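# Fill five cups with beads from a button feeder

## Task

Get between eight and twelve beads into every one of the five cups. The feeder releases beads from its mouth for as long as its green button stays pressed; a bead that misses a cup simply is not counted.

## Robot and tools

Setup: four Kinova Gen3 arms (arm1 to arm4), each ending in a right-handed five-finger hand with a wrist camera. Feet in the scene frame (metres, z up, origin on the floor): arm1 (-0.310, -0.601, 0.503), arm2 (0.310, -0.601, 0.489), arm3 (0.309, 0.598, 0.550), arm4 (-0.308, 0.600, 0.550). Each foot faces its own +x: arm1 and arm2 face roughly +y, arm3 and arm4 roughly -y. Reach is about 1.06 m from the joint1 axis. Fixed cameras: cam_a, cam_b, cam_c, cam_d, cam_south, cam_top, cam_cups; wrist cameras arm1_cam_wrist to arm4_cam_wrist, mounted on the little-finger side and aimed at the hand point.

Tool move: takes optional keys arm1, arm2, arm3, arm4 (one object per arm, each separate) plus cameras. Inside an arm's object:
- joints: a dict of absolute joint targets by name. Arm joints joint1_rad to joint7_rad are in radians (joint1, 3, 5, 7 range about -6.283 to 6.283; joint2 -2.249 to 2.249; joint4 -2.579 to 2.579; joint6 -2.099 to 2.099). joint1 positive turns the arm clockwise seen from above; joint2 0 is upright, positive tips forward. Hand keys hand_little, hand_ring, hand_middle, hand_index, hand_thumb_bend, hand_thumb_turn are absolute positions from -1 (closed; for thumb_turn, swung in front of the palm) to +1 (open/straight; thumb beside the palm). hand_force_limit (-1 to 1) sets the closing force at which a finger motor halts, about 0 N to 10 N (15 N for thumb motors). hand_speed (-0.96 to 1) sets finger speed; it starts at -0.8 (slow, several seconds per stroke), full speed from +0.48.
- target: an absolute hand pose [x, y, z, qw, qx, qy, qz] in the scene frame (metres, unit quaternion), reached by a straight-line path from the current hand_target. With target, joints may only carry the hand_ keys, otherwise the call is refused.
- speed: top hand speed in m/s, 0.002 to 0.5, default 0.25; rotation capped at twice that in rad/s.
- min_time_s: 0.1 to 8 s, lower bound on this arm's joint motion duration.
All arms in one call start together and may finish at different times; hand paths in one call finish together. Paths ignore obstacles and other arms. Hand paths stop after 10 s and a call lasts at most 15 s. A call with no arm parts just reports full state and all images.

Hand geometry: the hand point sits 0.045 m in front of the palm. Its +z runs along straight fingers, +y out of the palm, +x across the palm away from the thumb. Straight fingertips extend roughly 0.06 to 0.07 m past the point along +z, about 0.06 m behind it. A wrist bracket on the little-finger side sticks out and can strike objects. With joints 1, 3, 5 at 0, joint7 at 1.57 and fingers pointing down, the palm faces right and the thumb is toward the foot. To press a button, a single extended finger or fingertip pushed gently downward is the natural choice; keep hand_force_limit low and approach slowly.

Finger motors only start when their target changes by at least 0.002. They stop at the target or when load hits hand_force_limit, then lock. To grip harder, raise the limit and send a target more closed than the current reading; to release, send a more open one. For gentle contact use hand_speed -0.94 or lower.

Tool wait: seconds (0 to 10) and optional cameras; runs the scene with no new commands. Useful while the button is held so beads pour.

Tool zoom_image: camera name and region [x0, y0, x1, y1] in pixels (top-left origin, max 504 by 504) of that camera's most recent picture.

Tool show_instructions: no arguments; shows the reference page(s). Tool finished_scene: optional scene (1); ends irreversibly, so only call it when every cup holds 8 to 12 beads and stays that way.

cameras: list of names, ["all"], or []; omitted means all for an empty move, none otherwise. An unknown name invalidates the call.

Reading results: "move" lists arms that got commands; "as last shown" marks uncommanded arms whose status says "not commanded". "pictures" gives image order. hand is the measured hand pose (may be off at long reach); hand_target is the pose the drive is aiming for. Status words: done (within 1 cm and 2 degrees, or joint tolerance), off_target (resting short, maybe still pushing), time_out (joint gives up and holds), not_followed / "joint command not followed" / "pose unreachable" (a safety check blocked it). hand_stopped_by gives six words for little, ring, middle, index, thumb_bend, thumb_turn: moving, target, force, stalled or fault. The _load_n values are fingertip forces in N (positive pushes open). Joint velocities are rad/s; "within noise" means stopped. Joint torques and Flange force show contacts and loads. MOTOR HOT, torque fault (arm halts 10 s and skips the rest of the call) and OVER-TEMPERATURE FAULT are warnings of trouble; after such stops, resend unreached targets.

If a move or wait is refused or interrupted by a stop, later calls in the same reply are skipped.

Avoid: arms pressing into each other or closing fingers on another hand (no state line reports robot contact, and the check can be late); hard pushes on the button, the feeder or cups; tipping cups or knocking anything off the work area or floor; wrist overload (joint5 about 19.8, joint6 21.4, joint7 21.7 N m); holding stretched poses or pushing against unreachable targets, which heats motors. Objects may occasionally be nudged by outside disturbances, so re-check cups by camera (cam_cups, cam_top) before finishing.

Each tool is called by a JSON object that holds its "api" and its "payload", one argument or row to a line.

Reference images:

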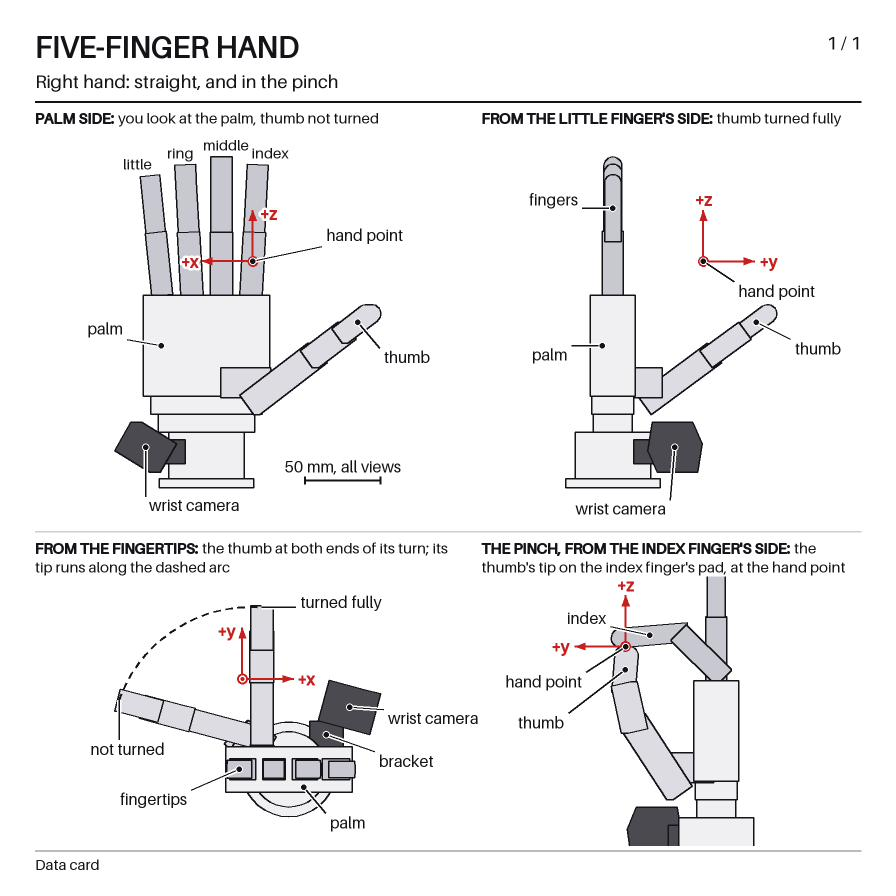

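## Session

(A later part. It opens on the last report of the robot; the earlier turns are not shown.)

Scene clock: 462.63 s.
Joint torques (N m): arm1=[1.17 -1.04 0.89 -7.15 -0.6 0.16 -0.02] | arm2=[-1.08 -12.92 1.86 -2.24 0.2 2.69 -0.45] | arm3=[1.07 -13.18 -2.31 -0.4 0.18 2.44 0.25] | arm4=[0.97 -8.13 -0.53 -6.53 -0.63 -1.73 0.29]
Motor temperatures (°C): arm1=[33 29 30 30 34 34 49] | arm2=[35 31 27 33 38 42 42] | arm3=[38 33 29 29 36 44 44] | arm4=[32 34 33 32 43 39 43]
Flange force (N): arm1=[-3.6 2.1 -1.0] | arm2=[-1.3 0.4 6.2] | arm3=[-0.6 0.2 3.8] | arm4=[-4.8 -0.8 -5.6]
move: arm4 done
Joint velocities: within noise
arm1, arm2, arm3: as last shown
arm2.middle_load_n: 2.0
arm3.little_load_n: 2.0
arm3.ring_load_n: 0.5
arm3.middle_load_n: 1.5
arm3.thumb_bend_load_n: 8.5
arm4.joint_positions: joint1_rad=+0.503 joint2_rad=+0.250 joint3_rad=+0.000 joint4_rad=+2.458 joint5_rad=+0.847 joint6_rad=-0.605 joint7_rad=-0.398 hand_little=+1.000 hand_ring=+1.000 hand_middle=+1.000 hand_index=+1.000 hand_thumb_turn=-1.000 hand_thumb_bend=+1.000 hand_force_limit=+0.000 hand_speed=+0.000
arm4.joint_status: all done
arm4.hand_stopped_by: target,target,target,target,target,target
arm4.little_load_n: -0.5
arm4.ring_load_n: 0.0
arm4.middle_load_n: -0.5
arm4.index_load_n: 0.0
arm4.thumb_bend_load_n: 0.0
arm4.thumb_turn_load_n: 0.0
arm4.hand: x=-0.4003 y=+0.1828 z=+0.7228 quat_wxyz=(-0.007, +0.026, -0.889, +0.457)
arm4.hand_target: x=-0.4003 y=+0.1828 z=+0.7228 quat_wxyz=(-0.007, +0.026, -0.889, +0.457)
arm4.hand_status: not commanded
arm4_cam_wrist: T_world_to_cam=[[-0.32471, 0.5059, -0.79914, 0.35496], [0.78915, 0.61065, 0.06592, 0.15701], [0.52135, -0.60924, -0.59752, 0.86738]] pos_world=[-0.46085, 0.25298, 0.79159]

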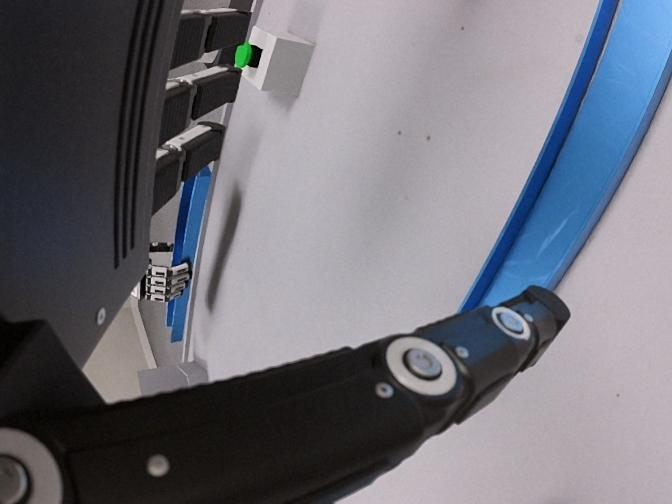

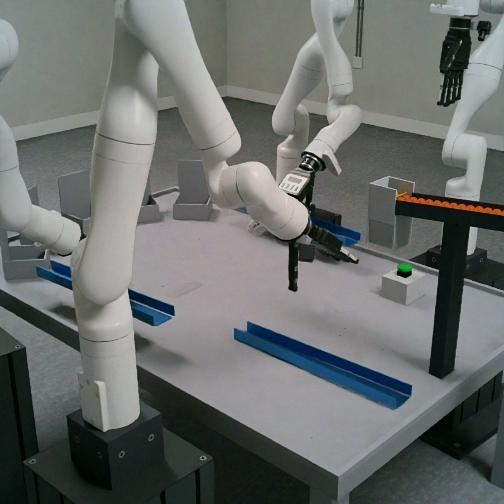

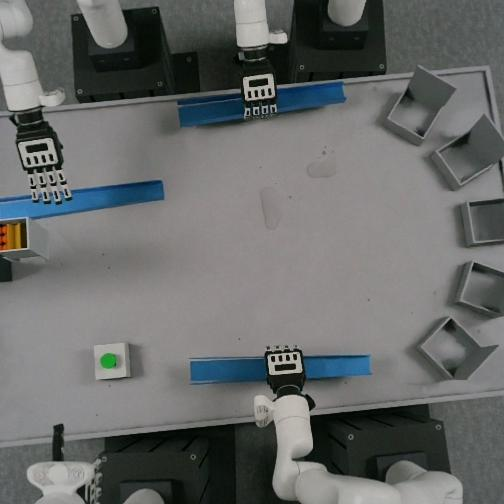

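{"api": "move", "payload": {
  "arm4": {"target": [-0.397, 0.168, 0.60, 0.01189, -0.02333, 0.89071, -0.45384], "speed": 0.12}
}}

{"api": "move", "payload": {
  "arm4": {"target": [-0.397, 0.168, 0.532, 0.01189, -0.02333, 0.89071, -0.45384], "speed": 0.08},
  "cameras": ["arm4_cam_wrist", "cam_c", "cam_top", "cam_b"]
}}

{"api": "zoom_image", "payload": {
  "camera": "arm4_cam_wrist",
  "region": [182, 0, 582, 400]
}}

{"api": "zoom_image", "payload": {
  "camera": "cam_c",
  "region": [220, 240, 430, 430]
}}

{"api": "zoom_image", "payload": {
  "camera": "cam_top",
  "region": [0, 120, 200, 240]
}}

Scene clock: 470.57 s.
Joint torques (N m): arm1=[1.18 -1.04 1.02 -7.16 -0.61 0.09 -0.01] | arm2=[-1.07 -13 1.83 -2.24 0.15 2.64 -0.45] | arm3=[1.12 -13.23 -2.19 -0.42 0.12 2.43 0.26] | arm4=[0.98 -12 -0.52 -2.46 -0.15 -1.92 0.3]
Motor temperatures (°C): arm1=[33 29 30 30 34 34 49] | arm2=[35 31 27 33 38 42 42] | arm3=[38 33 29 29 36 44 44] | arm4=[32 34 33 32 43 39 43]
Flange force (N): arm1=[-3.4 2.4 -1.2] | arm2=[-1.2 0.6 6.5] | arm3=[-0.5 0.1 3.8] | arm4=[-4.1 -4.0 -5.5]
move: arm4 done
Joint velocities: within noise
arm1.joint_positions: joint1_rad=-0.151 joint2_rad=-0.420 joint3_rad=-0.118 joint4_rad=+1.498 joint5_rad=+0.008 joint6_rad=+2.000 joint7_rad=-1.854 hand_little=+1.000 hand_ring=+1.000 hand_middle=+1.000 hand_index=+1.000 hand_thumb_turn=+1.000 hand_thumb_bend=+1.000 hand_force_limit=+0.000 hand_speed=-0.800
arm1.joint_status: not commanded
arm1.hand_stopped_by: target,target,target,target,target,target
arm1.little_load_n: 0.0
arm1.ring_load_n: 0.0
arm1.middle_load_n: 0.0
arm1.index_load_n: 0.0
arm1.thumb_bend_load_n: 0.0
arm1.thumb_turn_load_n: 0.0
arm1.hand: x=-0.3674 y=-0.4374 z=+1.0004 quat_wxyz=(-0.035, +0.669, -0.742, -0.015)
arm1.hand_target: x=-0.3674 y=-0.4374 z=+1.0004 quat_wxyz=(-0.035, +0.669, -0.742, -0.015)
arm1.hand_status: not commanded
arm2, arm3: as last shown
arm2.little_load_n: 1.0
arm2.middle_load_n: 2.5
arm2.index_load_n: 5.0
arm3.little_load_n: 2.5
arm3.ring_load_n: 1.0
arm4.joint_positions: joint1_rad=+0.427 joint2_rad=+0.732 joint3_rad=+0.051 joint4_rad=+2.516 joint5_rad=+0.511 joint6_rad=-1.045 joint7_rad=+0.017 hand_little=+1.000 hand_ring=+1.000 hand_middle=+1.000 hand_index=+1.000 hand_thumb_turn=-1.000 hand_thumb_bend=+1.000 hand_force_limit=+0.000 hand_speed=+0.000
arm4.joint_status: not commanded
arm4.hand_stopped_by: target,target,target,target,target,target
arm4.little_load_n: -0.5
arm4.ring_load_n: 0.0
arm4.middle_load_n: 0.0
arm4.index_load_n: 0.0
arm4.thumb_bend_load_n: 0.0
arm4.thumb_turn_load_n: 0.0
arm4.hand: x=-0.3970 y=+0.1680 z=+0.6000 quat_wxyz=(-0.012, +0.023, -0.891, +0.454)
arm4.hand_target: x=-0.3970 y=+0.1680 z=+0.6000 quat_wxyz=(-0.012, +0.023, -0.891, +0.454)
arm4.hand_status: done (0.000 m and 0.0 deg from the pose sent, 0.124 m and 0.7 deg at the start)
pictures: none

Scene clock: 471.93 s.
Joint torques (N m): arm1=[1.25 -0.97 0.91 -7.2 -0.6 0.2 -0.03] | arm2=[-1.05 -12.97 1.85 -2.3 0.18 2.65 -0.48] | arm3=[1.04 -13.18 -2.29 -0.35 0.12 2.49 0.24] | arm4=[0.96 -13.51 -0.68 -0.44 0.12 -1.82 0.3]
Motor temperatures (°C): arm1=[33 29 30 30 34 34 49] | arm2=[35 31 27 33 38 42 42] | arm3=[38 33 29 29 36 44 44] | arm4=[32 34 33 32 43 39 43]
Flange force (N): arm1=[-3.4 2.0 -0.6] | arm2=[-1.2 0.5 6.2] | arm3=[-0.2 0.1 3.5] | arm4=[-2.8 -4.7 -4.5]
move: arm4 done
Joint velocities: within noise
arm1: as last shown
arm1.middle_load_n: -0.5
arm2.joint_positions: joint1_rad=-1.330 joint2_rad=+0.496 joint3_rad=-0.037 joint4_rad=+2.397 joint5_rad=+1.594 joint6_rad=+0.927 joint7_rad=-2.837 hand_little=+0.027 hand_ring=+0.089 hand_middle=+0.128 hand_index=+0.124 hand_thumb_turn=-1.000 hand_thumb_bend=+0.722 hand_force_limit=-0.700 hand_speed=-0.940
arm2.joint_status: not commanded
arm2.hand_stopped_by: force,force,force,force,target,target
arm2.little_load_n: 0.5
arm2.ring_load_n: 1.5
arm2.middle_load_n: 2.5
arm2.index_load_n: 4.5
arm2.thumb_bend_load_n: 11.0
arm2.thumb_turn_load_n: 0.0
arm2.hand: x=+0.0105 y=-0.2960 z=+0.6000 quat_wxyz=(-0.454, +0.891, +0.000, +0.000)
arm2.hand_target: x=+0.0105 y=-0.2960 z=+0.6000 quat_wxyz=(-0.454, +0.891, +0.000, +0.000)
arm2.hand_status: not commanded
arm3.joint_positions: joint1_rad=+1.295 joint2_rad=+0.710 joint3_rad=-0.079 joint4_rad=+2.461 joint5_rad=-1.806 joint6_rad=+0.884 joint7_rad=+3.201 hand_little=+0.107 hand_ring=+0.134 hand_middle=+0.139 hand_index=+0.107 hand_thumb_turn=-1.000 hand_thumb_bend=+0.722 hand_force_limit=-0.700 hand_speed=-0.940
arm3.joint_status: not commanded
arm3.hand_stopped_by: force,force,force,force,target,target
arm3.little_load_n: 2.0
arm3.ring_load_n: 1.0
arm3.middle_load_n: 1.5
arm3.index_load_n: 5.5
arm3.thumb_bend_load_n: 8.5
arm3.thumb_turn_load_n: 2.5
arm3.hand: x=+0.0875 y=+0.3373 z=+0.6000 quat_wxyz=(-0.012, +0.023, -0.891, +0.454)
arm3.hand_target: x=+0.0875 y=+0.3373 z=+0.6000 quat_wxyz=(-0.012, +0.023, -0.891, +0.454)
arm3.hand_status: not commanded
arm4.joint_positions: joint1_rad=+0.431 joint2_rad=+0.998 joint3_rad=+0.043 joint4_rad=+2.490 joint5_rad=+0.453 joint6_rad=-1.259 joint7_rad=+0.133 hand_little=+1.000 hand_ring=+1.000 hand_middle=+1.000 hand_index=+1.000 hand_thumb_turn=-1.000 hand_thumb_bend=+1.000 hand_force_limit=+0.000 hand_speed=+0.000
arm4.joint_status: not commanded
arm4.hand_stopped_by: target,target,target,target,target,target
arm4.little_load_n: 0.0
arm4.ring_load_n: 0.0
arm4.middle_load_n: 0.0
arm4.index_load_n: 0.0
arm4.thumb_bend_load_n: 0.0
arm4.thumb_turn_load_n: 0.0
arm4.hand: x=-0.3970 y=+0.1680 z=+0.5320 quat_wxyz=(-0.012, +0.023, -0.891, +0.454)
arm4.hand_target: x=-0.3970 y=+0.1680 z=+0.5320 quat_wxyz=(-0.012, +0.023, -0.891, +0.454)
arm4.hand_status: done (0.000 m and 0.0 deg from the pose sent, 0.068 m and 0.0 deg at the start)
pictures: arm4_cam_wrist, cam_b, cam_c, cam_top
arm4_cam_wrist: T_world_to_cam=[[-0.31648, 0.51204, -0.79853, 0.21296], [0.78873, 0.60972, 0.07837, 0.16937], [0.52701, -0.60503, -0.59683, 0.74375]] pos_world=[-0.45815, 0.23768, 0.60067]

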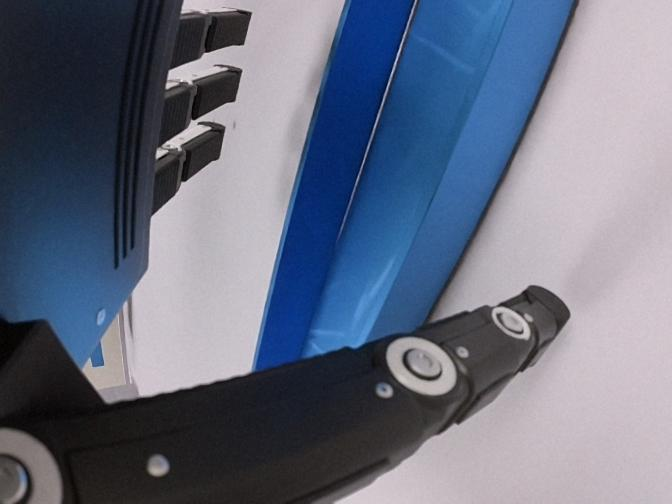

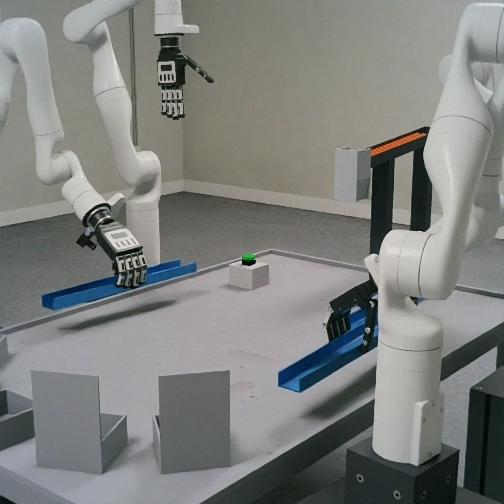

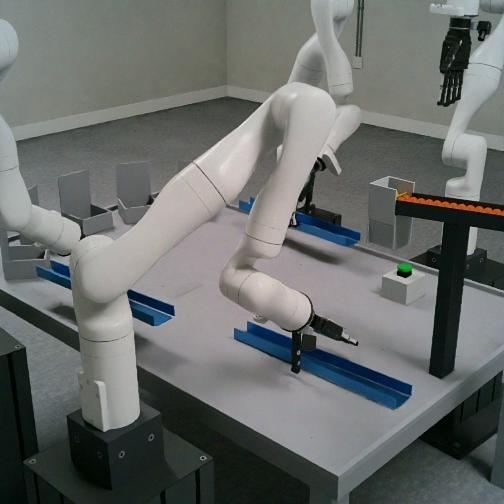

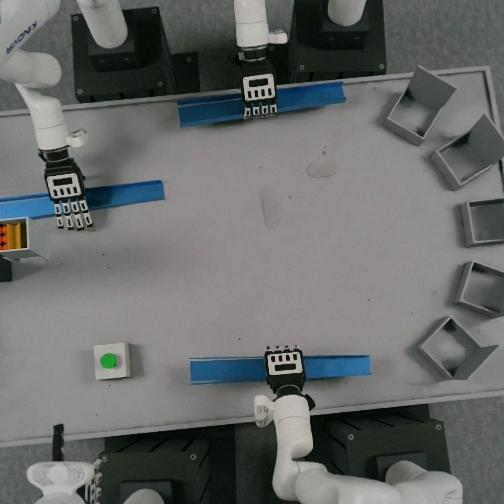

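Scaled by 1.260 from the camera's image (finer frame: 960x720).

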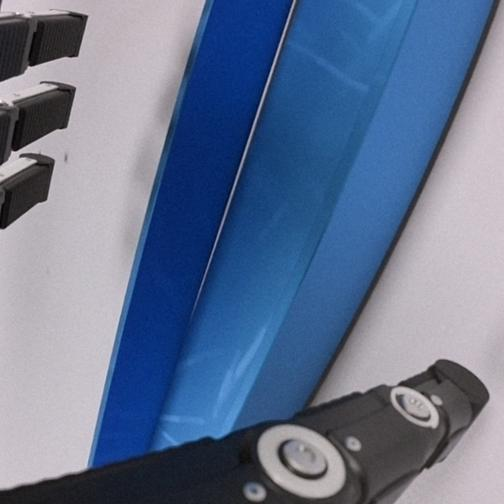

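Scaled by 2.400.

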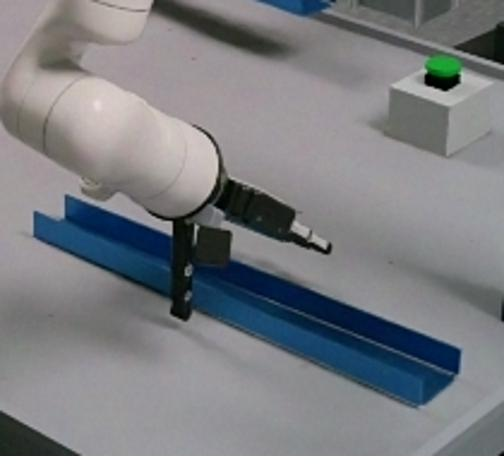

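Scaled by 2.520.

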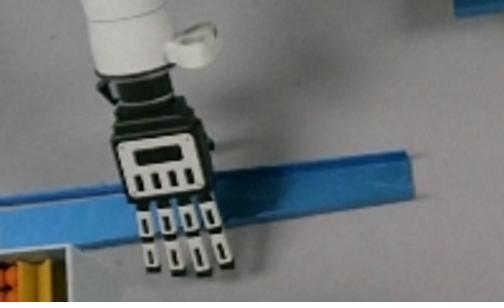

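{"api": "move", "payload": {
  "arm4": {"target": [-0.397, 0.159, 0.531, 0.01189, -0.02333, 0.89071, -0.45384], "speed": 0.05, "joints": {"hand_thumb_bend": 0.72, "hand_index": 0.55, "hand_middle": 0.6, "hand_ring": 0.55, "hand_little": 0.5, "hand_speed": -0.6}}
}}

{"api": "move", "payload": {
  "arm4": {"joints": {"hand_index": -0.3, "hand_middle": -0.3, "hand_force_limit": 0.0, "hand_speed": -0.94}}
}}

{"api": "move", "payload": {
  "arm4": {"joints": {"hand_ring": -0.2, "hand_little": -0.2, "hand_force_limit": -0.6, "hand_speed": -0.94}},
  "cameras": ["arm4_cam_wrist", "cam_c", "cam_top"]
}}

{"api": "zoom_image", "payload": {
  "camera": "cam_c",
  "region": [220, 240, 430, 430]
}}

Scene clock: 483.67 s.
Joint torques (N m): arm1=[1.24 -1.01 0.93 -7.18 -0.64 0.14 0] | arm2=[-1.06 -12.94 1.81 -2.3 0.16 2.65 -0.46] | arm3=[1.12 -13.18 -2.27 -0.43 0.19 2.45 0.24] | arm4=[0.95 -13.7 -0.58 -0.75 0.14 -1.87 0.28]
Motor temperatures (°C): arm1=[33 29 30 30 34 34 49] | arm2=[35 32 27 33 38 42 42] | arm3=[38 33 29 29 36 44 44] | arm4=[32 34 33 32 43 39 43]
Flange force (N): arm1=[-3.5 2.1 -0.9] | arm2=[-1.1 0.5 6.3] | arm3=[-0.8 0.1 4.0] | arm4=[-3.2 -4.4 -4.7]
move: arm4 done
Joint velocities: within noise
arm1, arm2, arm3: as last shown
arm1.ring_load_n: -0.5
arm1.middle_load_n: 0.0
arm2.index_load_n: 5.0
arm3.thumb_turn_load_n: 2.0
arm4.joint_positions: joint1_rad=+0.418 joint2_rad=+0.992 joint3_rad=+0.039 joint4_rad=+2.465 joint5_rad=+0.443 joint6_rad=-1.231 joint7_rad=+0.118 hand_little=+0.500 hand_ring=+0.550 hand_middle=+0.600 hand_index=+0.550 hand_thumb_turn=-1.000 hand_thumb_bend=+0.720 hand_force_limit=+0.000 hand_speed=-0.600
arm4.joint_status: all done
arm4.hand_stopped_by: target,target,target,target,target,target
arm4.little_load_n: 0.0
arm4.ring_load_n: 0.0
arm4.middle_load_n: 0.0
arm4.index_load_n: 0.0
arm4.thumb_bend_load_n: 0.0
arm4.thumb_turn_load_n: 0.0
arm4.hand: x=-0.3970 y=+0.1590 z=+0.5310 quat_wxyz=(-0.012, +0.023, -0.891, +0.454)
arm4.hand_target: x=-0.3970 y=+0.1590 z=+0.5310 quat_wxyz=(-0.012, +0.023, -0.891, +0.454)
arm4.hand_status: done (0.000 m and 0.0 deg from the pose sent, 0.009 m and 0.0 deg at the start)
pictures: none

Scene clock: 487.43 s.
Joint torques (N m): arm1=[1.08 -0.95 0.99 -7.08 -0.63 0.22 -0.01] | arm2=[-1.09 -12.97 1.87 -2.31 0.17 2.65 -0.44] | arm3=[1.02 -13.25 -2.23 -0.49 0.18 2.45 0.28] | arm4=[1.3 -12.18 -0.01 0.54 -0.05 -0.81 0.36]
Motor temperatures (°C): arm1=[33 29 30 30 34 34 49] | arm2=[35 32 27 33 38 42 42] | arm3=[38 33 29 29 36 44 44] | arm4=[32 34 33 32 43 39 43]
Flange force (N): arm1=[-3.5 2.4 -1.0] | arm2=[-1.0 0.7 6.4] | arm3=[-0.7 0.3 3.8] | arm4=[-3.1 -7.3 -4.1]
move: arm4 off_target
Joint velocities: within noise
arm1, arm2, arm3: as last shown
arm1.ring_load_n: 0.0
arm2.middle_load_n: 2.0
arm3.ring_load_n: 0.5
arm3.middle_load_n: 1.0
arm3.thumb_bend_load_n: 8.0
arm3.thumb_turn_load_n: 2.5
arm4.joint_positions: joint1_rad=+0.418 joint2_rad=+0.992 joint3_rad=+0.039 joint4_rad=+2.465 joint5_rad=+0.443 joint6_rad=-1.231 joint7_rad=+0.118 hand_little=+0.500 hand_ring=+0.550 hand_middle=+0.128 hand_index=+0.112 hand_thumb_turn=-1.000 hand_thumb_bend=+0.721 hand_force_limit=+0.000 hand_speed=-0.940
arm4.joint_status: hand_middle off_target (ended at +0.128, target -0.300); hand_index off_target (ended at +0.112, target -0.300); the others done
arm4.hand_stopped_by: target,target,force,force,target,target
arm4.little_load_n: 0.0
arm4.ring_load_n: 0.0
arm4.middle_load_n: 5.5
arm4.index_load_n: 3.5
arm4.thumb_bend_load_n: 4.5
arm4.thumb_turn_load_n: 0.0
arm4.hand: x=-0.3970 y=+0.1590 z=+0.5310 quat_wxyz=(-0.012, +0.023, -0.891, +0.454)
arm4.hand_target: x=-0.3970 y=+0.1590 z=+0.5310 quat_wxyz=(-0.012, +0.023, -0.891, +0.454)
arm4.hand_status: not commanded
pictures: none

Scene clock: 490.60 s.
Joint torques (N m): arm1=[1.19 -1.05 0.95 -7.18 -0.69 0.19 0] | arm2=[-1.07 -12.96 1.8 -2.28 0.19 2.66 -0.43] | arm3=[1.14 -13.2 -2.21 -0.44 0.14 2.55 0.31] | arm4=[1.15 -11.69 -0.01 0.38 -0.11 -0.79 0.33]
Motor temperatures (°C): arm1=[33 29 30 30 34 34 49] | arm2=[35 32 27 33 38 42 42] | arm3=[38 33 29 29 36 44 44] | arm4=[32 34 33 32 43 39 43]
Flange force (N): arm1=[-3.6 2.1 -0.8] | arm2=[-1.1 0.6 6.4] | arm3=[-0.3 -0.4 3.7] | arm4=[-2.5 -8.6 -5.4]
move: arm4 off_target
Joint velocities: within noise
arm1, arm2, arm3: as last shown
arm2.middle_load_n: 2.5
arm2.thumb_turn_load_n: 0.5
arm3.ring_load_n: 1.0
arm3.middle_load_n: 1.5
arm3.thumb_bend_load_n: 8.5
arm3.thumb_turn_load_n: 2.0
arm4.joint_positions: joint1_rad=+0.418 joint2_rad=+0.992 joint3_rad=+0.039 joint4_rad=+2.465 joint5_rad=+0.443 joint6_rad=-1.231 joint7_rad=+0.118 hand_little=+0.106 hand_ring=+0.128 hand_middle=+0.128 hand_index=+0.112 hand_thumb_turn=-1.000 hand_thumb_bend=+0.721 hand_force_limit=-0.600 hand_speed=-0.940
arm4.joint_status: hand_little off_target (ended at +0.106, target -0.200); hand_ring off_target (ended at +0.128, target -0.200); the others done
arm4.hand_stopped_by: force,force,force,force,target,target
arm4.little_load_n: 1.5
arm4.ring_load_n: 2.0
arm4.middle_load_n: 4.0
arm4.index_load_n: 2.5
arm4.thumb_bend_load_n: 5.5
arm4.thumb_turn_load_n: 0.0
arm4.hand: x=-0.3970 y=+0.1590 z=+0.5310 quat_wxyz=(-0.012, +0.023, -0.891, +0.454)
arm4.hand_target: x=-0.3970 y=+0.1590 z=+0.5310 quat_wxyz=(-0.012, +0.023, -0.891, +0.454)
arm4.hand_status: not commanded
arm4_cam_wrist: T_world_to_cam=[[-0.31648, 0.51204, -0.79853, 0.21677], [0.78873, 0.60972, 0.07837, 0.17493], [0.52701, -0.60503, -0.59683, 0.73771]] pos_world=[-0.45815, 0.22868, 0.59967]

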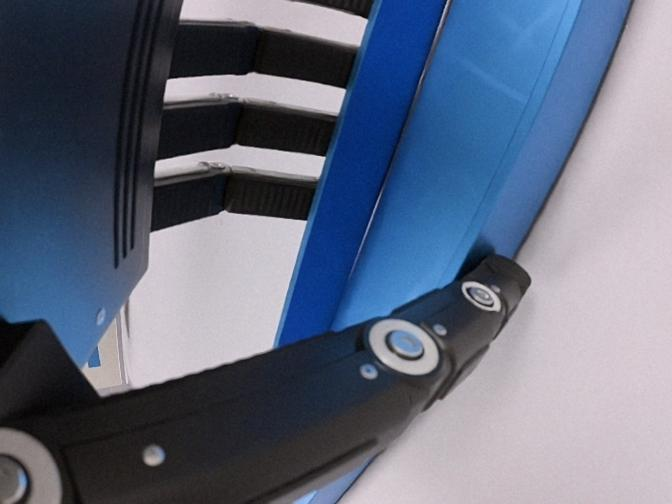

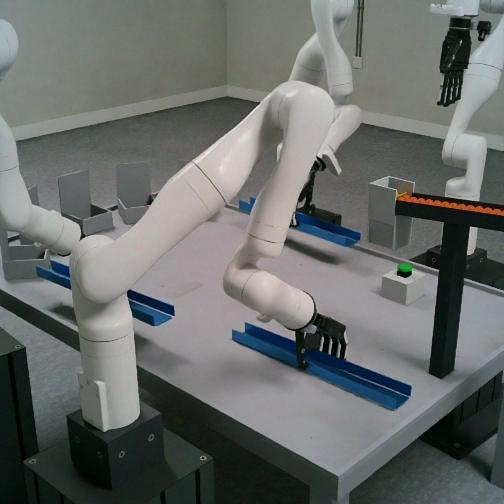

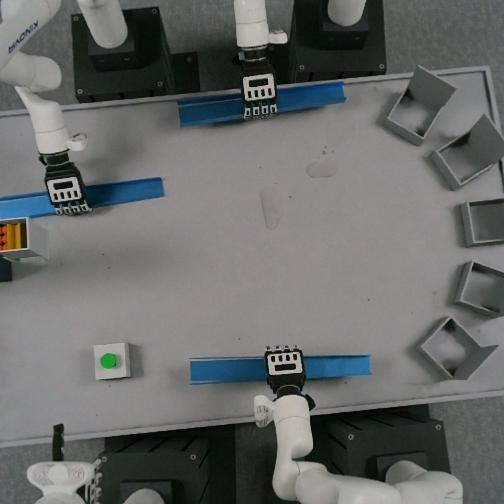

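Scaled by 2.400.

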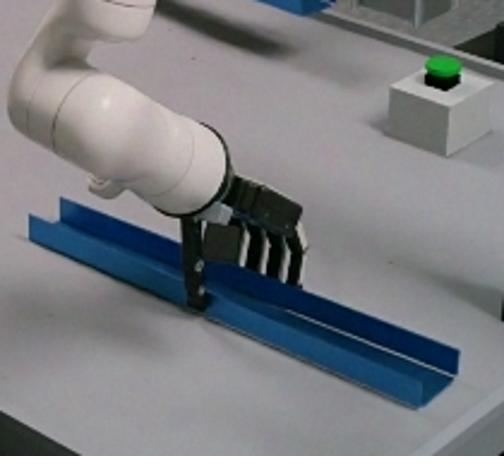

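{"api": "move", "payload": {
  "arm4": {"target": [-0.397, 0.159, 0.546, 0.01189, -0.02333, 0.89071, -0.45384], "speed": 0.03}
}}

{"api": "move", "payload": {
  "arm4": {"joints": {"hand_index": -0.4, "hand_middle": -0.4, "hand_force_limit": -0.1, "hand_speed": -0.94}}
}}

{"api": "move", "payload": {
  "arm4": {"joints": {"hand_ring": -0.3, "hand_little": -0.3, "hand_force_limit": -0.7, "hand_speed": -0.94}}
}}

{"api": "move", "payload": {
  "arm4": {"target": [-0.397, 0.159, 0.60, 0.01189, -0.02333, 0.89071, -0.45384], "speed": 0.05},
  "cameras": ["arm4_cam_wrist", "cam_c", "cam_top", "cam_south", "cam_d"]
}}

{"api": "zoom_image", "payload": {
  "camera": "cam_c",
  "region": [220, 240, 430, 430]
}}

Scene clock: 495.90 s.
Joint torques (N m): arm1=[1.23 -0.98 0.93 -7.27 -0.59 0.16 -0.02] | arm2=[-1.06 -12.99 1.88 -2.3 0.16 2.67 -0.46] | arm3=[1.05 -13.19 -2.18 -0.4 0.14 2.42 0.25] | arm4=[0.88 -14.78 -0.72 -1.36 0.06 -2.41 0.29]
Motor temperatures (°C): arm1=[33 29 30 30 34 34 49] | arm2=[35 32 27 33 38 42 42] | arm3=[38 33 29 29 36 44 44] | arm4=[32 34 33 32 43 39 43]
Flange force (N): arm1=[-3.3 2.1 -0.5] | arm2=[-1.1 0.6 6.4] | arm3=[-0.5 0.1 3.7] | arm4=[-3.0 -1.4 -3.1]
move: arm4 done
Joint velocities: within noise
arm1, arm2, arm3: as last shown
arm2.index_load_n: 4.5
arm2.thumb_turn_load_n: 0.0
arm3.ring_load_n: 0.5
arm4.joint_positions: joint1_rad=+0.418 joint2_rad=+0.937 joint3_rad=+0.041 joint4_rad=+2.476 joint5_rad=+0.452 joint6_rad=-1.191 joint7_rad=+0.098 hand_little=+0.106 hand_ring=+0.127 hand_middle=+0.128 hand_index=+0.112 hand_thumb_turn=-1.000 hand_thumb_bend=+0.721 hand_force_limit=-0.600 hand_speed=-0.940
arm4.joint_status: not commanded
arm4.hand_stopped_by: force,force,force,force,target,target
arm4.little_load_n: 0.0
arm4.ring_load_n: 0.5
arm4.middle_load_n: 3.5
arm4.index_load_n: 2.5
arm4.thumb_bend_load_n: 6.0
arm4.thumb_turn_load_n: 0.5
arm4.hand: x=-0.3970 y=+0.1590 z=+0.5460 quat_wxyz=(-0.012, +0.023, -0.891, +0.454)
arm4.hand_target: x=-0.3970 y=+0.1590 z=+0.5460 quat_wxyz=(-0.012, +0.023, -0.891, +0.454)
arm4.hand_status: done (0.000 m and 0.0 deg from the pose sent, 0.015 m and 0.0 deg at the start)
pictures: none

Scene clock: 496.47 s.
Joint torques (N m): arm1=[1.22 -1.06 0.96 -7.14 -0.59 0.17 -0.04] | arm2=[-1.07 -12.94 1.89 -2.26 0.17 2.64 -0.44] | arm3=[1.22 -13.24 -2.29 -0.46 0.17 2.48 0.24] | arm4=[1 -14.74 -0.61 -1.35 0.13 -2.43 0.28]
Motor temperatures (°C): arm1=[33 29 30 30 34 34 49] | arm2=[35 32 27 33 38 42 42] | arm3=[38 33 29 29 36 44 44] | arm4=[32 34 33 32 43 39 43]
Flange force (N): arm1=[-3.6 2.2 -1.1] | arm2=[-1.1 0.6 6.3] | arm3=[-0.9 0.1 4.3] | arm4=[-3.6 -1.8 -2.9]
move: arm4 off_target
Joint velocities: within noise
arm1, arm2, arm3: as last shown
arm2.little_load_n: 1.0
arm2.ring_load_n: 2.0
arm2.middle_load_n: 2.0
arm3.middle_load_n: 1.0
arm3.index_load_n: 5.0
arm3.thumb_turn_load_n: 2.5
arm4.joint_positions: joint1_rad=+0.418 joint2_rad=+0.937 joint3_rad=+0.041 joint4_rad=+2.476 joint5_rad=+0.452 joint6_rad=-1.191 joint7_rad=+0.098 hand_little=+0.106 hand_ring=+0.127 hand_middle=+0.118 hand_index=+0.091 hand_thumb_turn=-1.000 hand_thumb_bend=+0.722 hand_force_limit=-0.100 hand_speed=-0.940
arm4.joint_status: hand_middle off_target (ended at +0.118, target -0.400); hand_index off_target (ended at +0.091, target -0.400); the others done
arm4.hand_stopped_by: force,force,force,force,target,target
arm4.little_load_n: 0.0
arm4.ring_load_n: 0.0
arm4.middle_load_n: 3.5
arm4.index_load_n: 5.0
arm4.thumb_bend_load_n: 8.5
arm4.thumb_turn_load_n: 0.0
arm4.hand: x=-0.3970 y=+0.1590 z=+0.5460 quat_wxyz=(-0.012, +0.023, -0.891, +0.454)
arm4.hand_target: x=-0.3970 y=+0.1590 z=+0.5460 quat_wxyz=(-0.012, +0.023, -0.891, +0.454)
arm4.hand_status: not commanded
pictures: none

Scene clock: 497.03 s.
Joint torques (N m): arm1=[1.19 -0.99 0.92 -7.1 -0.65 0.13 -0.02] | arm2=[-1.01 -12.99 1.86 -2.25 0.17 2.65 -0.43] | arm3=[1.06 -13.24 -2.28 -0.38 0.16 2.5 0.23] | arm4=[0.95 -14.72 -0.62 -1.36 0.09 -2.47 0.33]
Motor temperatures (°C): arm1=[33 29 30 30 34 34 49] | arm2=[35 32 27 33 38 42 42] | arm3=[38 33 29 29 36 44 44] | arm4=[32 34 33 32 43 39 43]
Flange force (N): arm1=[-3.5 2.0 -1.2] | arm2=[-1.2 0.8 6.3] | arm3=[-0.5 0.3 3.9] | arm4=[-3.2 -2.1 -3.0]
move: arm4 off_target
Joint velocities: within noise
arm1, arm2, arm3: as last shown
arm1.thumb_turn_load_n: -0.5
arm2.little_load_n: 0.5
arm2.ring_load_n: 1.5
arm2.middle_load_n: 2.5
arm3.ring_load_n: 1.0
arm3.middle_load_n: 1.5
arm3.index_load_n: 5.5
arm4.joint_positions: joint1_rad=+0.418 joint2_rad=+0.937 joint3_rad=+0.041 joint4_rad=+2.476 joint5_rad=+0.452 joint6_rad=-1.191 joint7_rad=+0.098 hand_little=+0.073 hand_ring=+0.111 hand_middle=+0.118 hand_index=+0.091 hand_thumb_turn=-1.000 hand_thumb_bend=+0.722 hand_force_limit=-0.700 hand_speed=-0.940
arm4.joint_status: hand_little off_target (ended at +0.073, target -0.300); hand_ring off_target (ended at +0.111, target -0.300); the others done
arm4.hand_stopped_by: force,force,force,force,target,target
arm4.little_load_n: 2.0
arm4.ring_load_n: 0.5
arm4.middle_load_n: 2.5
arm4.index_load_n: 4.5
arm4.thumb_bend_load_n: 9.0
arm4.thumb_turn_load_n: 2.0
arm4.hand: x=-0.3970 y=+0.1590 z=+0.5460 quat_wxyz=(-0.012, +0.023, -0.891, +0.454)
arm4.hand_target: x=-0.3970 y=+0.1590 z=+0.5460 quat_wxyz=(-0.012, +0.023, -0.891, +0.454)
arm4.hand_status: not commanded
pictures: none

Scene clock: 498.63 s.
Joint torques (N m): arm1=[1.11 -1.01 0.96 -7.1 -0.61 0.17 -0.02] | arm2=[-1.04 -12.96 1.84 -2.26 0.18 2.67 -0.45] | arm3=[1.07 -13.3 -2.31 -0.39 0.13 2.44 0.26] | arm4=[0.99 -13.51 -0.65 -3.15 -0.17 -2.45 0.26]
Motor temperatures (°C): arm1=[33 29 30 30 34 34 49] | arm2=[35 32 27 33 38 42 42] | arm3=[38 33 29 29 36 44 44] | arm4=[32 34 33 32 43 39 43]
Flange force (N): arm1=[-3.5 2.3 -1.1] | arm2=[-1.2 0.5 6.3] | arm3=[-0.4 0.5 3.8] | arm4=[-4.3 -0.7 -3.7]
move: arm4 done
Joint velocities: within noise
arm1.joint_positions: joint1_rad=-0.151 joint2_rad=-0.420 joint3_rad=-0.118 joint4_rad=+1.498 joint5_rad=+0.008 joint6_rad=+2.000 joint7_rad=-1.854 hand_little=+1.000 hand_ring=+1.000 hand_middle=+1.000 hand_index=+1.000 hand_thumb_turn=+1.000 hand_thumb_bend=+1.000 hand_force_limit=+0.000 hand_speed=-0.800
arm1.joint_status: not commanded
arm1.hand_stopped_by: target,target,target,target,target,target
arm1.little_load_n: 0.0
arm1.ring_load_n: 0.0
arm1.middle_load_n: 0.0
arm1.index_load_n: 0.0
arm1.thumb_bend_load_n: 0.0
arm1.thumb_turn_load_n: 0.0
arm1.hand: x=-0.3674 y=-0.4374 z=+1.0004 quat_wxyz=(-0.035, +0.669, -0.742, -0.015)
arm1.hand_target: x=-0.3674 y=-0.4374 z=+1.0004 quat_wxyz=(-0.035, +0.669, -0.742, -0.015)
arm1.hand_status: not commanded
arm2, arm3: as last shown
arm2.middle_load_n: 2.0
arm2.index_load_n: 5.0
arm3.thumb_turn_load_n: 2.0
arm4.joint_positions: joint1_rad=+0.417 joint2_rad=+0.729 joint3_rad=+0.043 joint4_rad=+2.492 joint5_rad=+0.501 joint6_rad=-1.018 joint7_rad=+0.005 hand_little=+0.073 hand_ring=+0.111 hand_middle=+0.118 hand_index=+0.091 hand_thumb_turn=-1.000 hand_thumb_bend=+0.722 hand_force_limit=-0.700 hand_speed=-0.940
arm4.joint_status: not commanded
arm4.hand_stopped_by: force,force,force,force,target,target
arm4.little_load_n: 2.0
arm4.ring_load_n: 0.5
arm4.middle_load_n: 2.5
arm4.index_load_n: 4.5
arm4.thumb_bend_load_n: 9.0
arm4.thumb_turn_load_n: 1.5
arm4.hand: x=-0.3970 y=+0.1590 z=+0.6000 quat_wxyz=(-0.012, +0.023, -0.891, +0.454)
arm4.hand_target: x=-0.3970 y=+0.1590 z=+0.6000 quat_wxyz=(-0.012, +0.023, -0.891, +0.454)
arm4.hand_status: done (0.000 m and 0.0 deg from the pose sent, 0.054 m and 0.0 deg at the start)
pictures: arm4_cam_wrist, cam_c, cam_d, cam_south, cam_top
arm4_cam_wrist: T_world_to_cam=[[-0.31647, 0.51202, -0.79855, 0.27189], [0.78869, 0.60977, 0.07841, 0.16947], [0.52708, -0.60499, -0.5968, 0.7789]] pos_world=[-0.45815, 0.22868, 0.66868]

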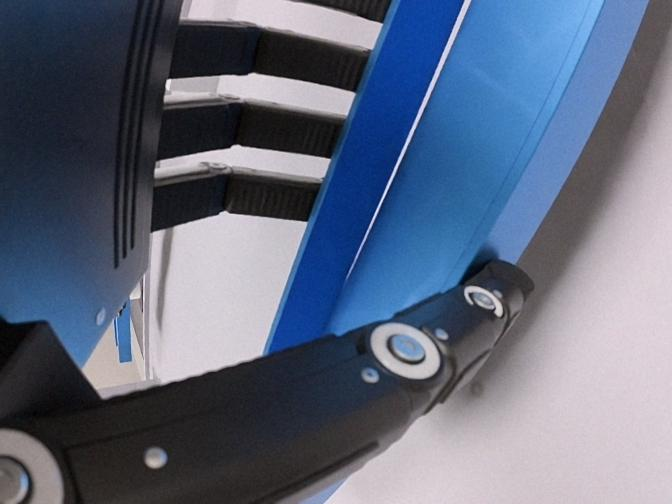

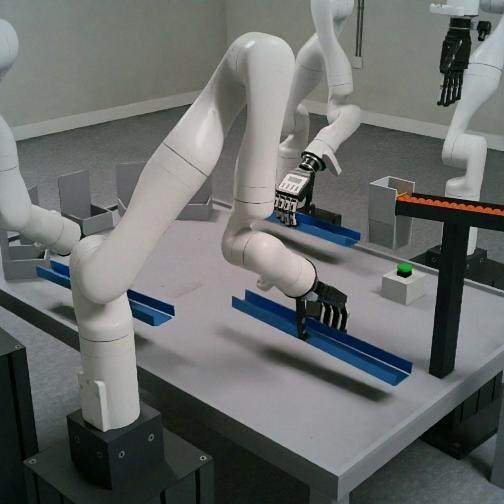

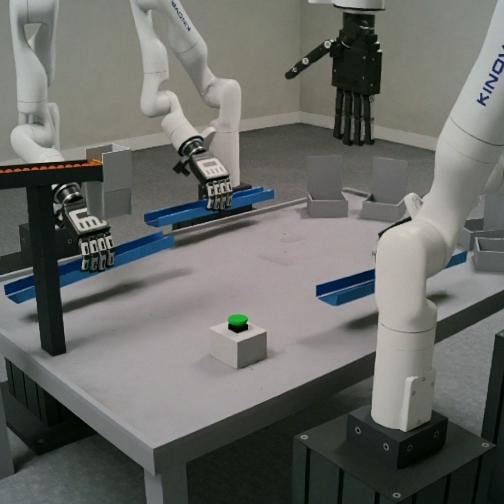

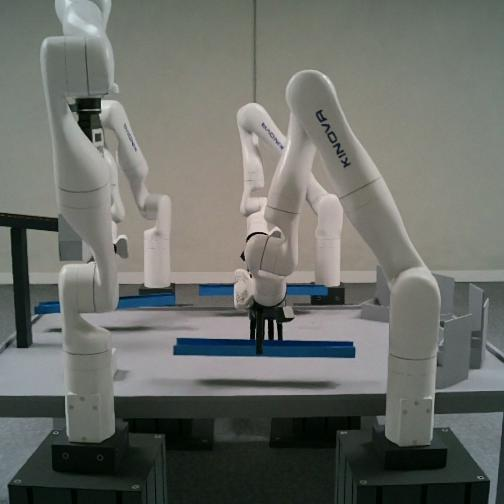

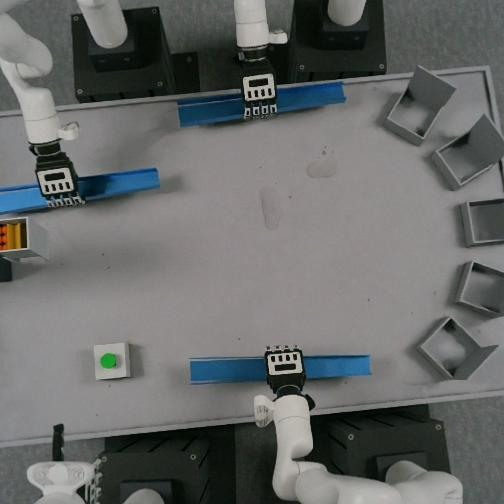

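Scaled by 2.400.

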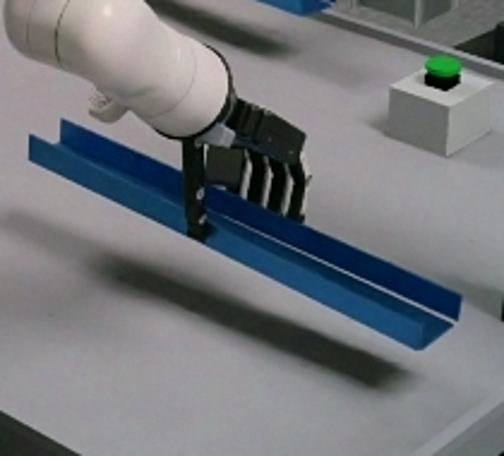

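{"api": "move", "payload": {
  "arm4": {"target": [-0.33, 0.06, 0.65, -0.03498, -0.01782, 0.89032, -0.45364], "speed": 0.1}
}}

{"api": "move", "payload": {
  "arm4": {"target": [-0.299, -0.010, 0.690, -0.03498, -0.01782, 0.89032, -0.45364], "speed": 0.08},
  "cameras": ["arm4_cam_wrist", "cam_c", "cam_top", "cam_south", "cam_d", "cam_b", "cam_a"]
}}

{"api": "zoom_image", "payload": {
  "camera": "cam_c",
  "region": [300, 160, 504, 330]
}}

{"api": "zoom_image", "payload": {
  "camera": "cam_top",
  "region": [0, 180, 200, 300]
}}

{"api": "zoom_image", "payload": {
  "camera": "cam_d",
  "region": [30, 140, 270, 320]
}}

{"api": "zoom_image", "payload": {
  "camera": "cam_south",
  "region": [0, 200, 200, 340]
}}

Scene clock: 519.07 s.
Joint torques (N m): arm1=[1.2 -0.98 1 -7.13 -0.63 0.15 0] | arm2=[-1.05 -12.92 1.88 -2.28 0.14 2.65 -0.45] | arm3=[1.09 -13.16 -2.31 -0.38 0.17 2.48 0.26] | arm4=[1.03 -14.71 0.24 -6.56 -0.26 -2.48 0.31]
Motor temperatures (°C): arm1=[33 29 30 30 34 34 49] | arm2=[35 32 27 33 38 42 41] | arm3=[38 33 29 29 36 44 44] | arm4=[32 35 33 32 43 39 43]
Flange force (N): arm1=[-3.4 2.4 -1.1] | arm2=[-1.0 0.5 6.3] | arm3=[-0.4 0.0 3.7] | arm4=[-3.2 3.1 -4.6]
move: arm4 done
Joint velocities: within noise
arm1: as last shown
arm2.joint_positions: joint1_rad=-1.330 joint2_rad=+0.496 joint3_rad=-0.037 joint4_rad=+2.397 joint5_rad=+1.594 joint6_rad=+0.927 joint7_rad=-2.837 hand_little=+0.027 hand_ring=+0.089 hand_middle=+0.128 hand_index=+0.124 hand_thumb_turn=-1.000 hand_thumb_bend=+0.722 hand_force_limit=-0.700 hand_speed=-0.940
arm2.joint_status: not commanded
arm2.hand_stopped_by: force,force,force,force,target,target
arm2.little_load_n: 0.5
arm2.ring_load_n: 2.0
arm2.middle_load_n: 2.0
arm2.index_load_n: 4.5
arm2.thumb_bend_load_n: 11.0
arm2.thumb_turn_load_n: 0.0
arm2.hand: x=+0.0105 y=-0.2960 z=+0.6000 quat_wxyz=(-0.454, +0.891, +0.000, +0.000)
arm2.hand_target: x=+0.0105 y=-0.2960 z=+0.6000 quat_wxyz=(-0.454, +0.891, +0.000, +0.000)
arm2.hand_status: not commanded
arm3.joint_positions: joint1_rad=+1.295 joint2_rad=+0.710 joint3_rad=-0.079 joint4_rad=+2.461 joint5_rad=-1.806 joint6_rad=+0.884 joint7_rad=+3.201 hand_little=+0.107 hand_ring=+0.134 hand_middle=+0.139 hand_index=+0.107 hand_thumb_turn=-1.000 hand_thumb_bend=+0.722 hand_force_limit=-0.700 hand_speed=-0.940
arm3.joint_status: not commanded
arm3.hand_stopped_by: force,force,force,force,target,target
arm3.little_load_n: 2.0
arm3.ring_load_n: 1.0
arm3.middle_load_n: 1.0
arm3.index_load_n: 5.5
arm3.thumb_bend_load_n: 8.5
arm3.thumb_turn_load_n: 2.5
arm3.hand: x=+0.0875 y=+0.3373 z=+0.6000 quat_wxyz=(-0.012, +0.023, -0.891, +0.454)
arm3.hand_target: x=+0.0875 y=+0.3373 z=+0.6000 quat_wxyz=(-0.012, +0.023, -0.891, +0.454)
arm3.hand_status: not commanded
arm4.joint_positions: joint1_rad=-0.013 joint2_rad=+0.574 joint3_rad=+0.066 joint4_rad=+2.279 joint5_rad=+0.024 joint6_rad=-0.648 joint7_rad=+0.034 hand_little=+0.073 hand_ring=+0.111 hand_middle=+0.118 hand_index=+0.091 hand_thumb_turn=-1.000 hand_thumb_bend=+0.722 hand_force_limit=-0.700 hand_speed=-0.940
arm4.joint_status: not commanded
arm4.hand_stopped_by: force,force,force,force,target,target
arm4.little_load_n: 2.0
arm4.ring_load_n: 0.5
arm4.middle_load_n: 2.5
arm4.index_load_n: 4.5
arm4.thumb_bend_load_n: 9.0
arm4.thumb_turn_load_n: 1.5
arm4.hand: x=-0.3300 y=+0.0600 z=+0.6500 quat_wxyz=(+0.035, +0.018, -0.890, +0.454)
arm4.hand_target: x=-0.3300 y=+0.0600 z=+0.6500 quat_wxyz=(+0.035, +0.018, -0.890, +0.454)
arm4.hand_status: done (0.000 m and 0.0 deg from the pose sent, 0.130 m and 5.4 deg at the start)
pictures: none

Scene clock: 520.67 s.
Joint torques (N m): arm1=[1.1 -0.97 0.97 -7.17 -0.61 0.11 -0.02] | arm2=[-1.04 -13 1.87 -2.28 0.16 2.67 -0.45] | arm3=[1.08 -13.2 -2.24 -0.44 0.17 2.51 0.33] | arm4=[1.06 -16.46 0.62 -8.68 -0.18 -2.44 0.3]
Motor temperatures (°C): arm1=[33 29 30 30 34 34 49] | arm2=[35 32 27 33 38 42 41] | arm3=[38 33 29 29 36 44 44] | arm4=[32 35 33 32 43 39 43]
Flange force (N): arm1=[-3.3 2.3 -1.0] | arm2=[-1.2 0.7 6.4] | arm3=[-0.3 -0.2 3.6] | arm4=[-3.9 4.6 -4.7]
move: arm4 done
Joint velocities: within noise
arm1, arm2, arm3: as last shown
arm2.ring_load_n: 1.5
arm3.middle_load_n: 1.5
arm3.thumb_turn_load_n: 2.0
arm4.joint_positions: joint1_rad=-0.134 joint2_rad=+0.553 joint3_rad=+0.116 joint4_rad=+2.035 joint5_rad=-0.088 joint6_rad=-0.377 joint7_rad=+0.069 hand_little=+0.073 hand_ring=+0.111 hand_middle=+0.118 hand_index=+0.091 hand_thumb_turn=-1.000 hand_thumb_bend=+0.722 hand_force_limit=-0.700 hand_speed=-0.940
arm4.joint_status: not commanded
arm4.hand_stopped_by: force,force,force,force,target,target
arm4.little_load_n: 2.0
arm4.ring_load_n: 0.5
arm4.middle_load_n: 2.5
arm4.index_load_n: 4.5
arm4.thumb_bend_load_n: 9.0
arm4.thumb_turn_load_n: 1.5
arm4.hand: x=-0.2990 y=-0.0100 z=+0.6900 quat_wxyz=(+0.035, +0.018, -0.890, +0.454)
arm4.hand_target: x=-0.2990 y=-0.0100 z=+0.6900 quat_wxyz=(+0.035, +0.018, -0.890, +0.454)
arm4.hand_status: done (0.000 m and 0.0 deg from the pose sent, 0.086 m and 0.0 deg at the start)
pictures: arm4_cam_wrist, cam_a, cam_b, cam_c, cam_d, cam_south, cam_top
arm4_cam_wrist: T_world_to_cam=[[-0.35105, 0.52792, -0.77335, 0.43371], [0.82316, 0.56764, 0.01384, 0.2426], [0.44629, -0.63173, -0.63383, 0.67984]] pos_world=[-0.35086, 0.0628, 0.76295]

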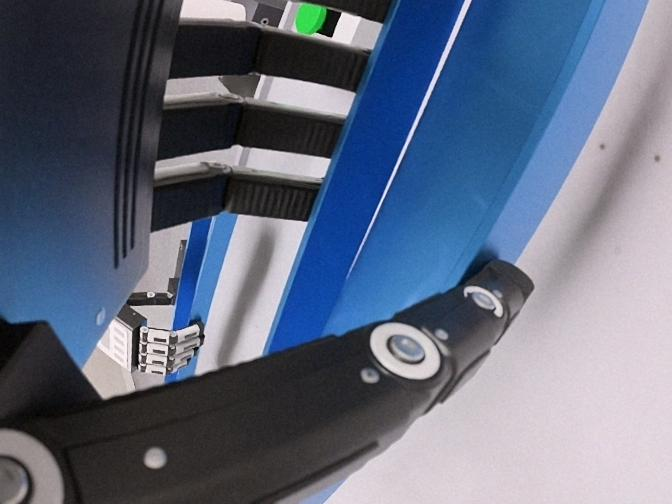

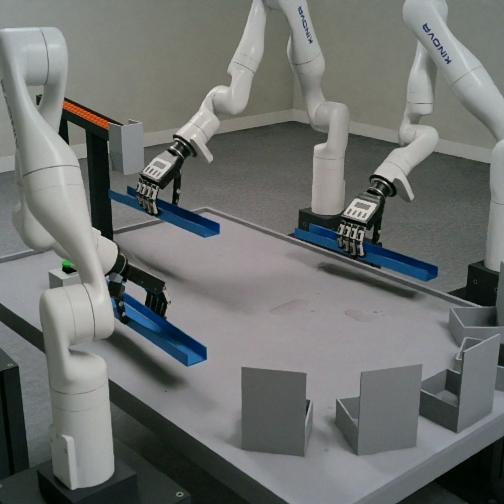

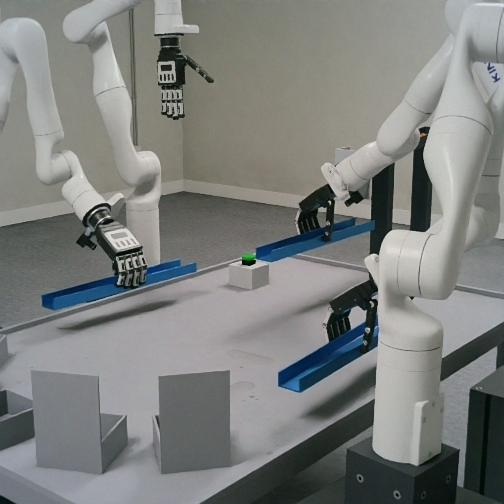

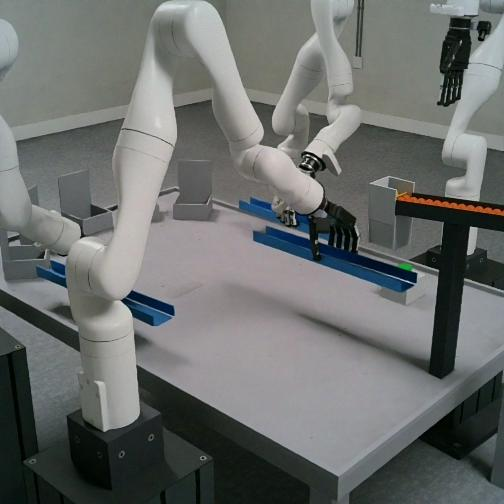

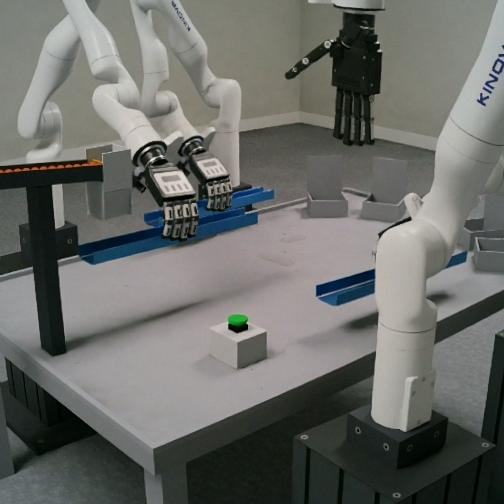

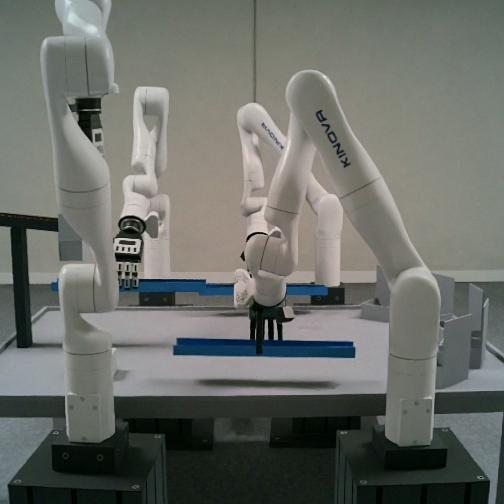

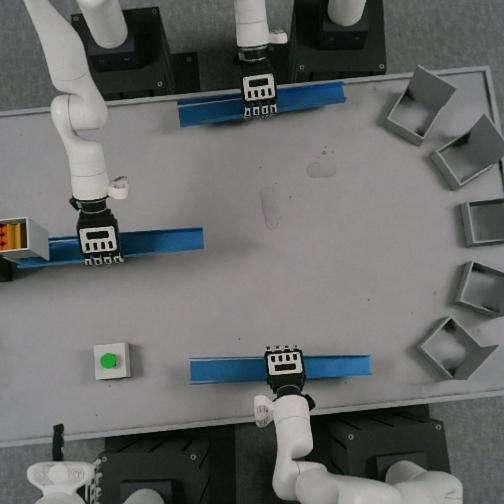

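Scaled by 2.471.

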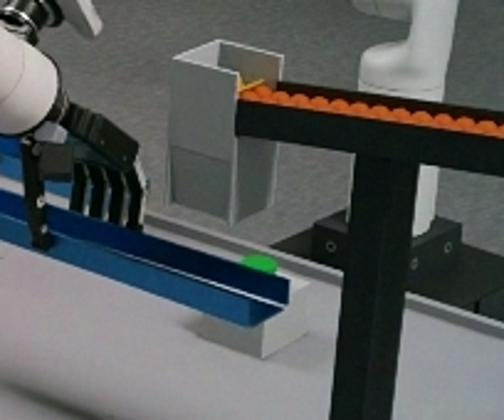

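Scaled by 2.520.

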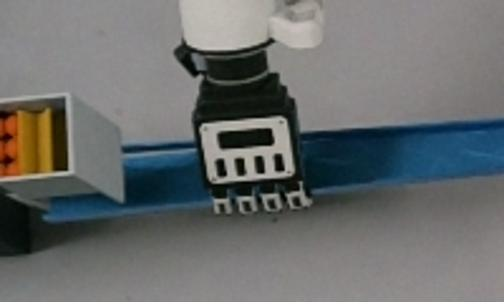

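Scaled by 2.100.

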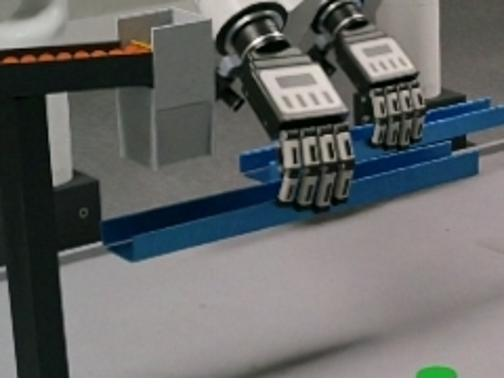

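Scaled by 2.520.

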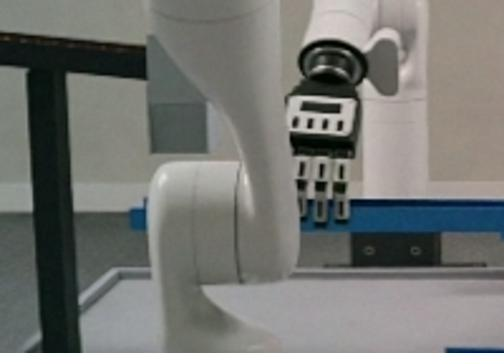

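{"api": "zoom_image", "payload": {
  "camera": "cam_south",
  "region": [40, 250, 240, 320]
}}

{"api": "zoom_image", "payload": {
  "camera": "cam_a",
  "region": [90, 160, 240, 260]
}}

{"api": "zoom_image", "payload": {
  "camera": "cam_b",
  "region": [240, 190, 390, 290]
}}

Scaled by 2.520.

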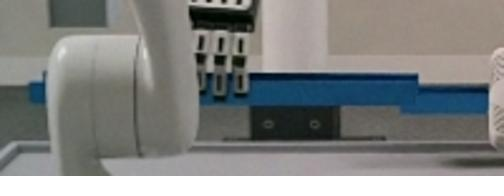

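Scaled by 3.360.

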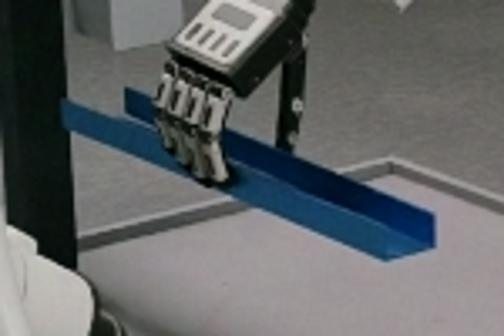

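Scaled by 3.360.

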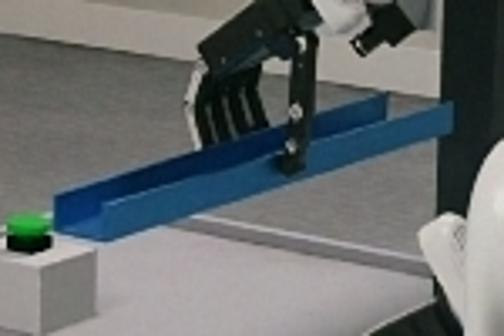

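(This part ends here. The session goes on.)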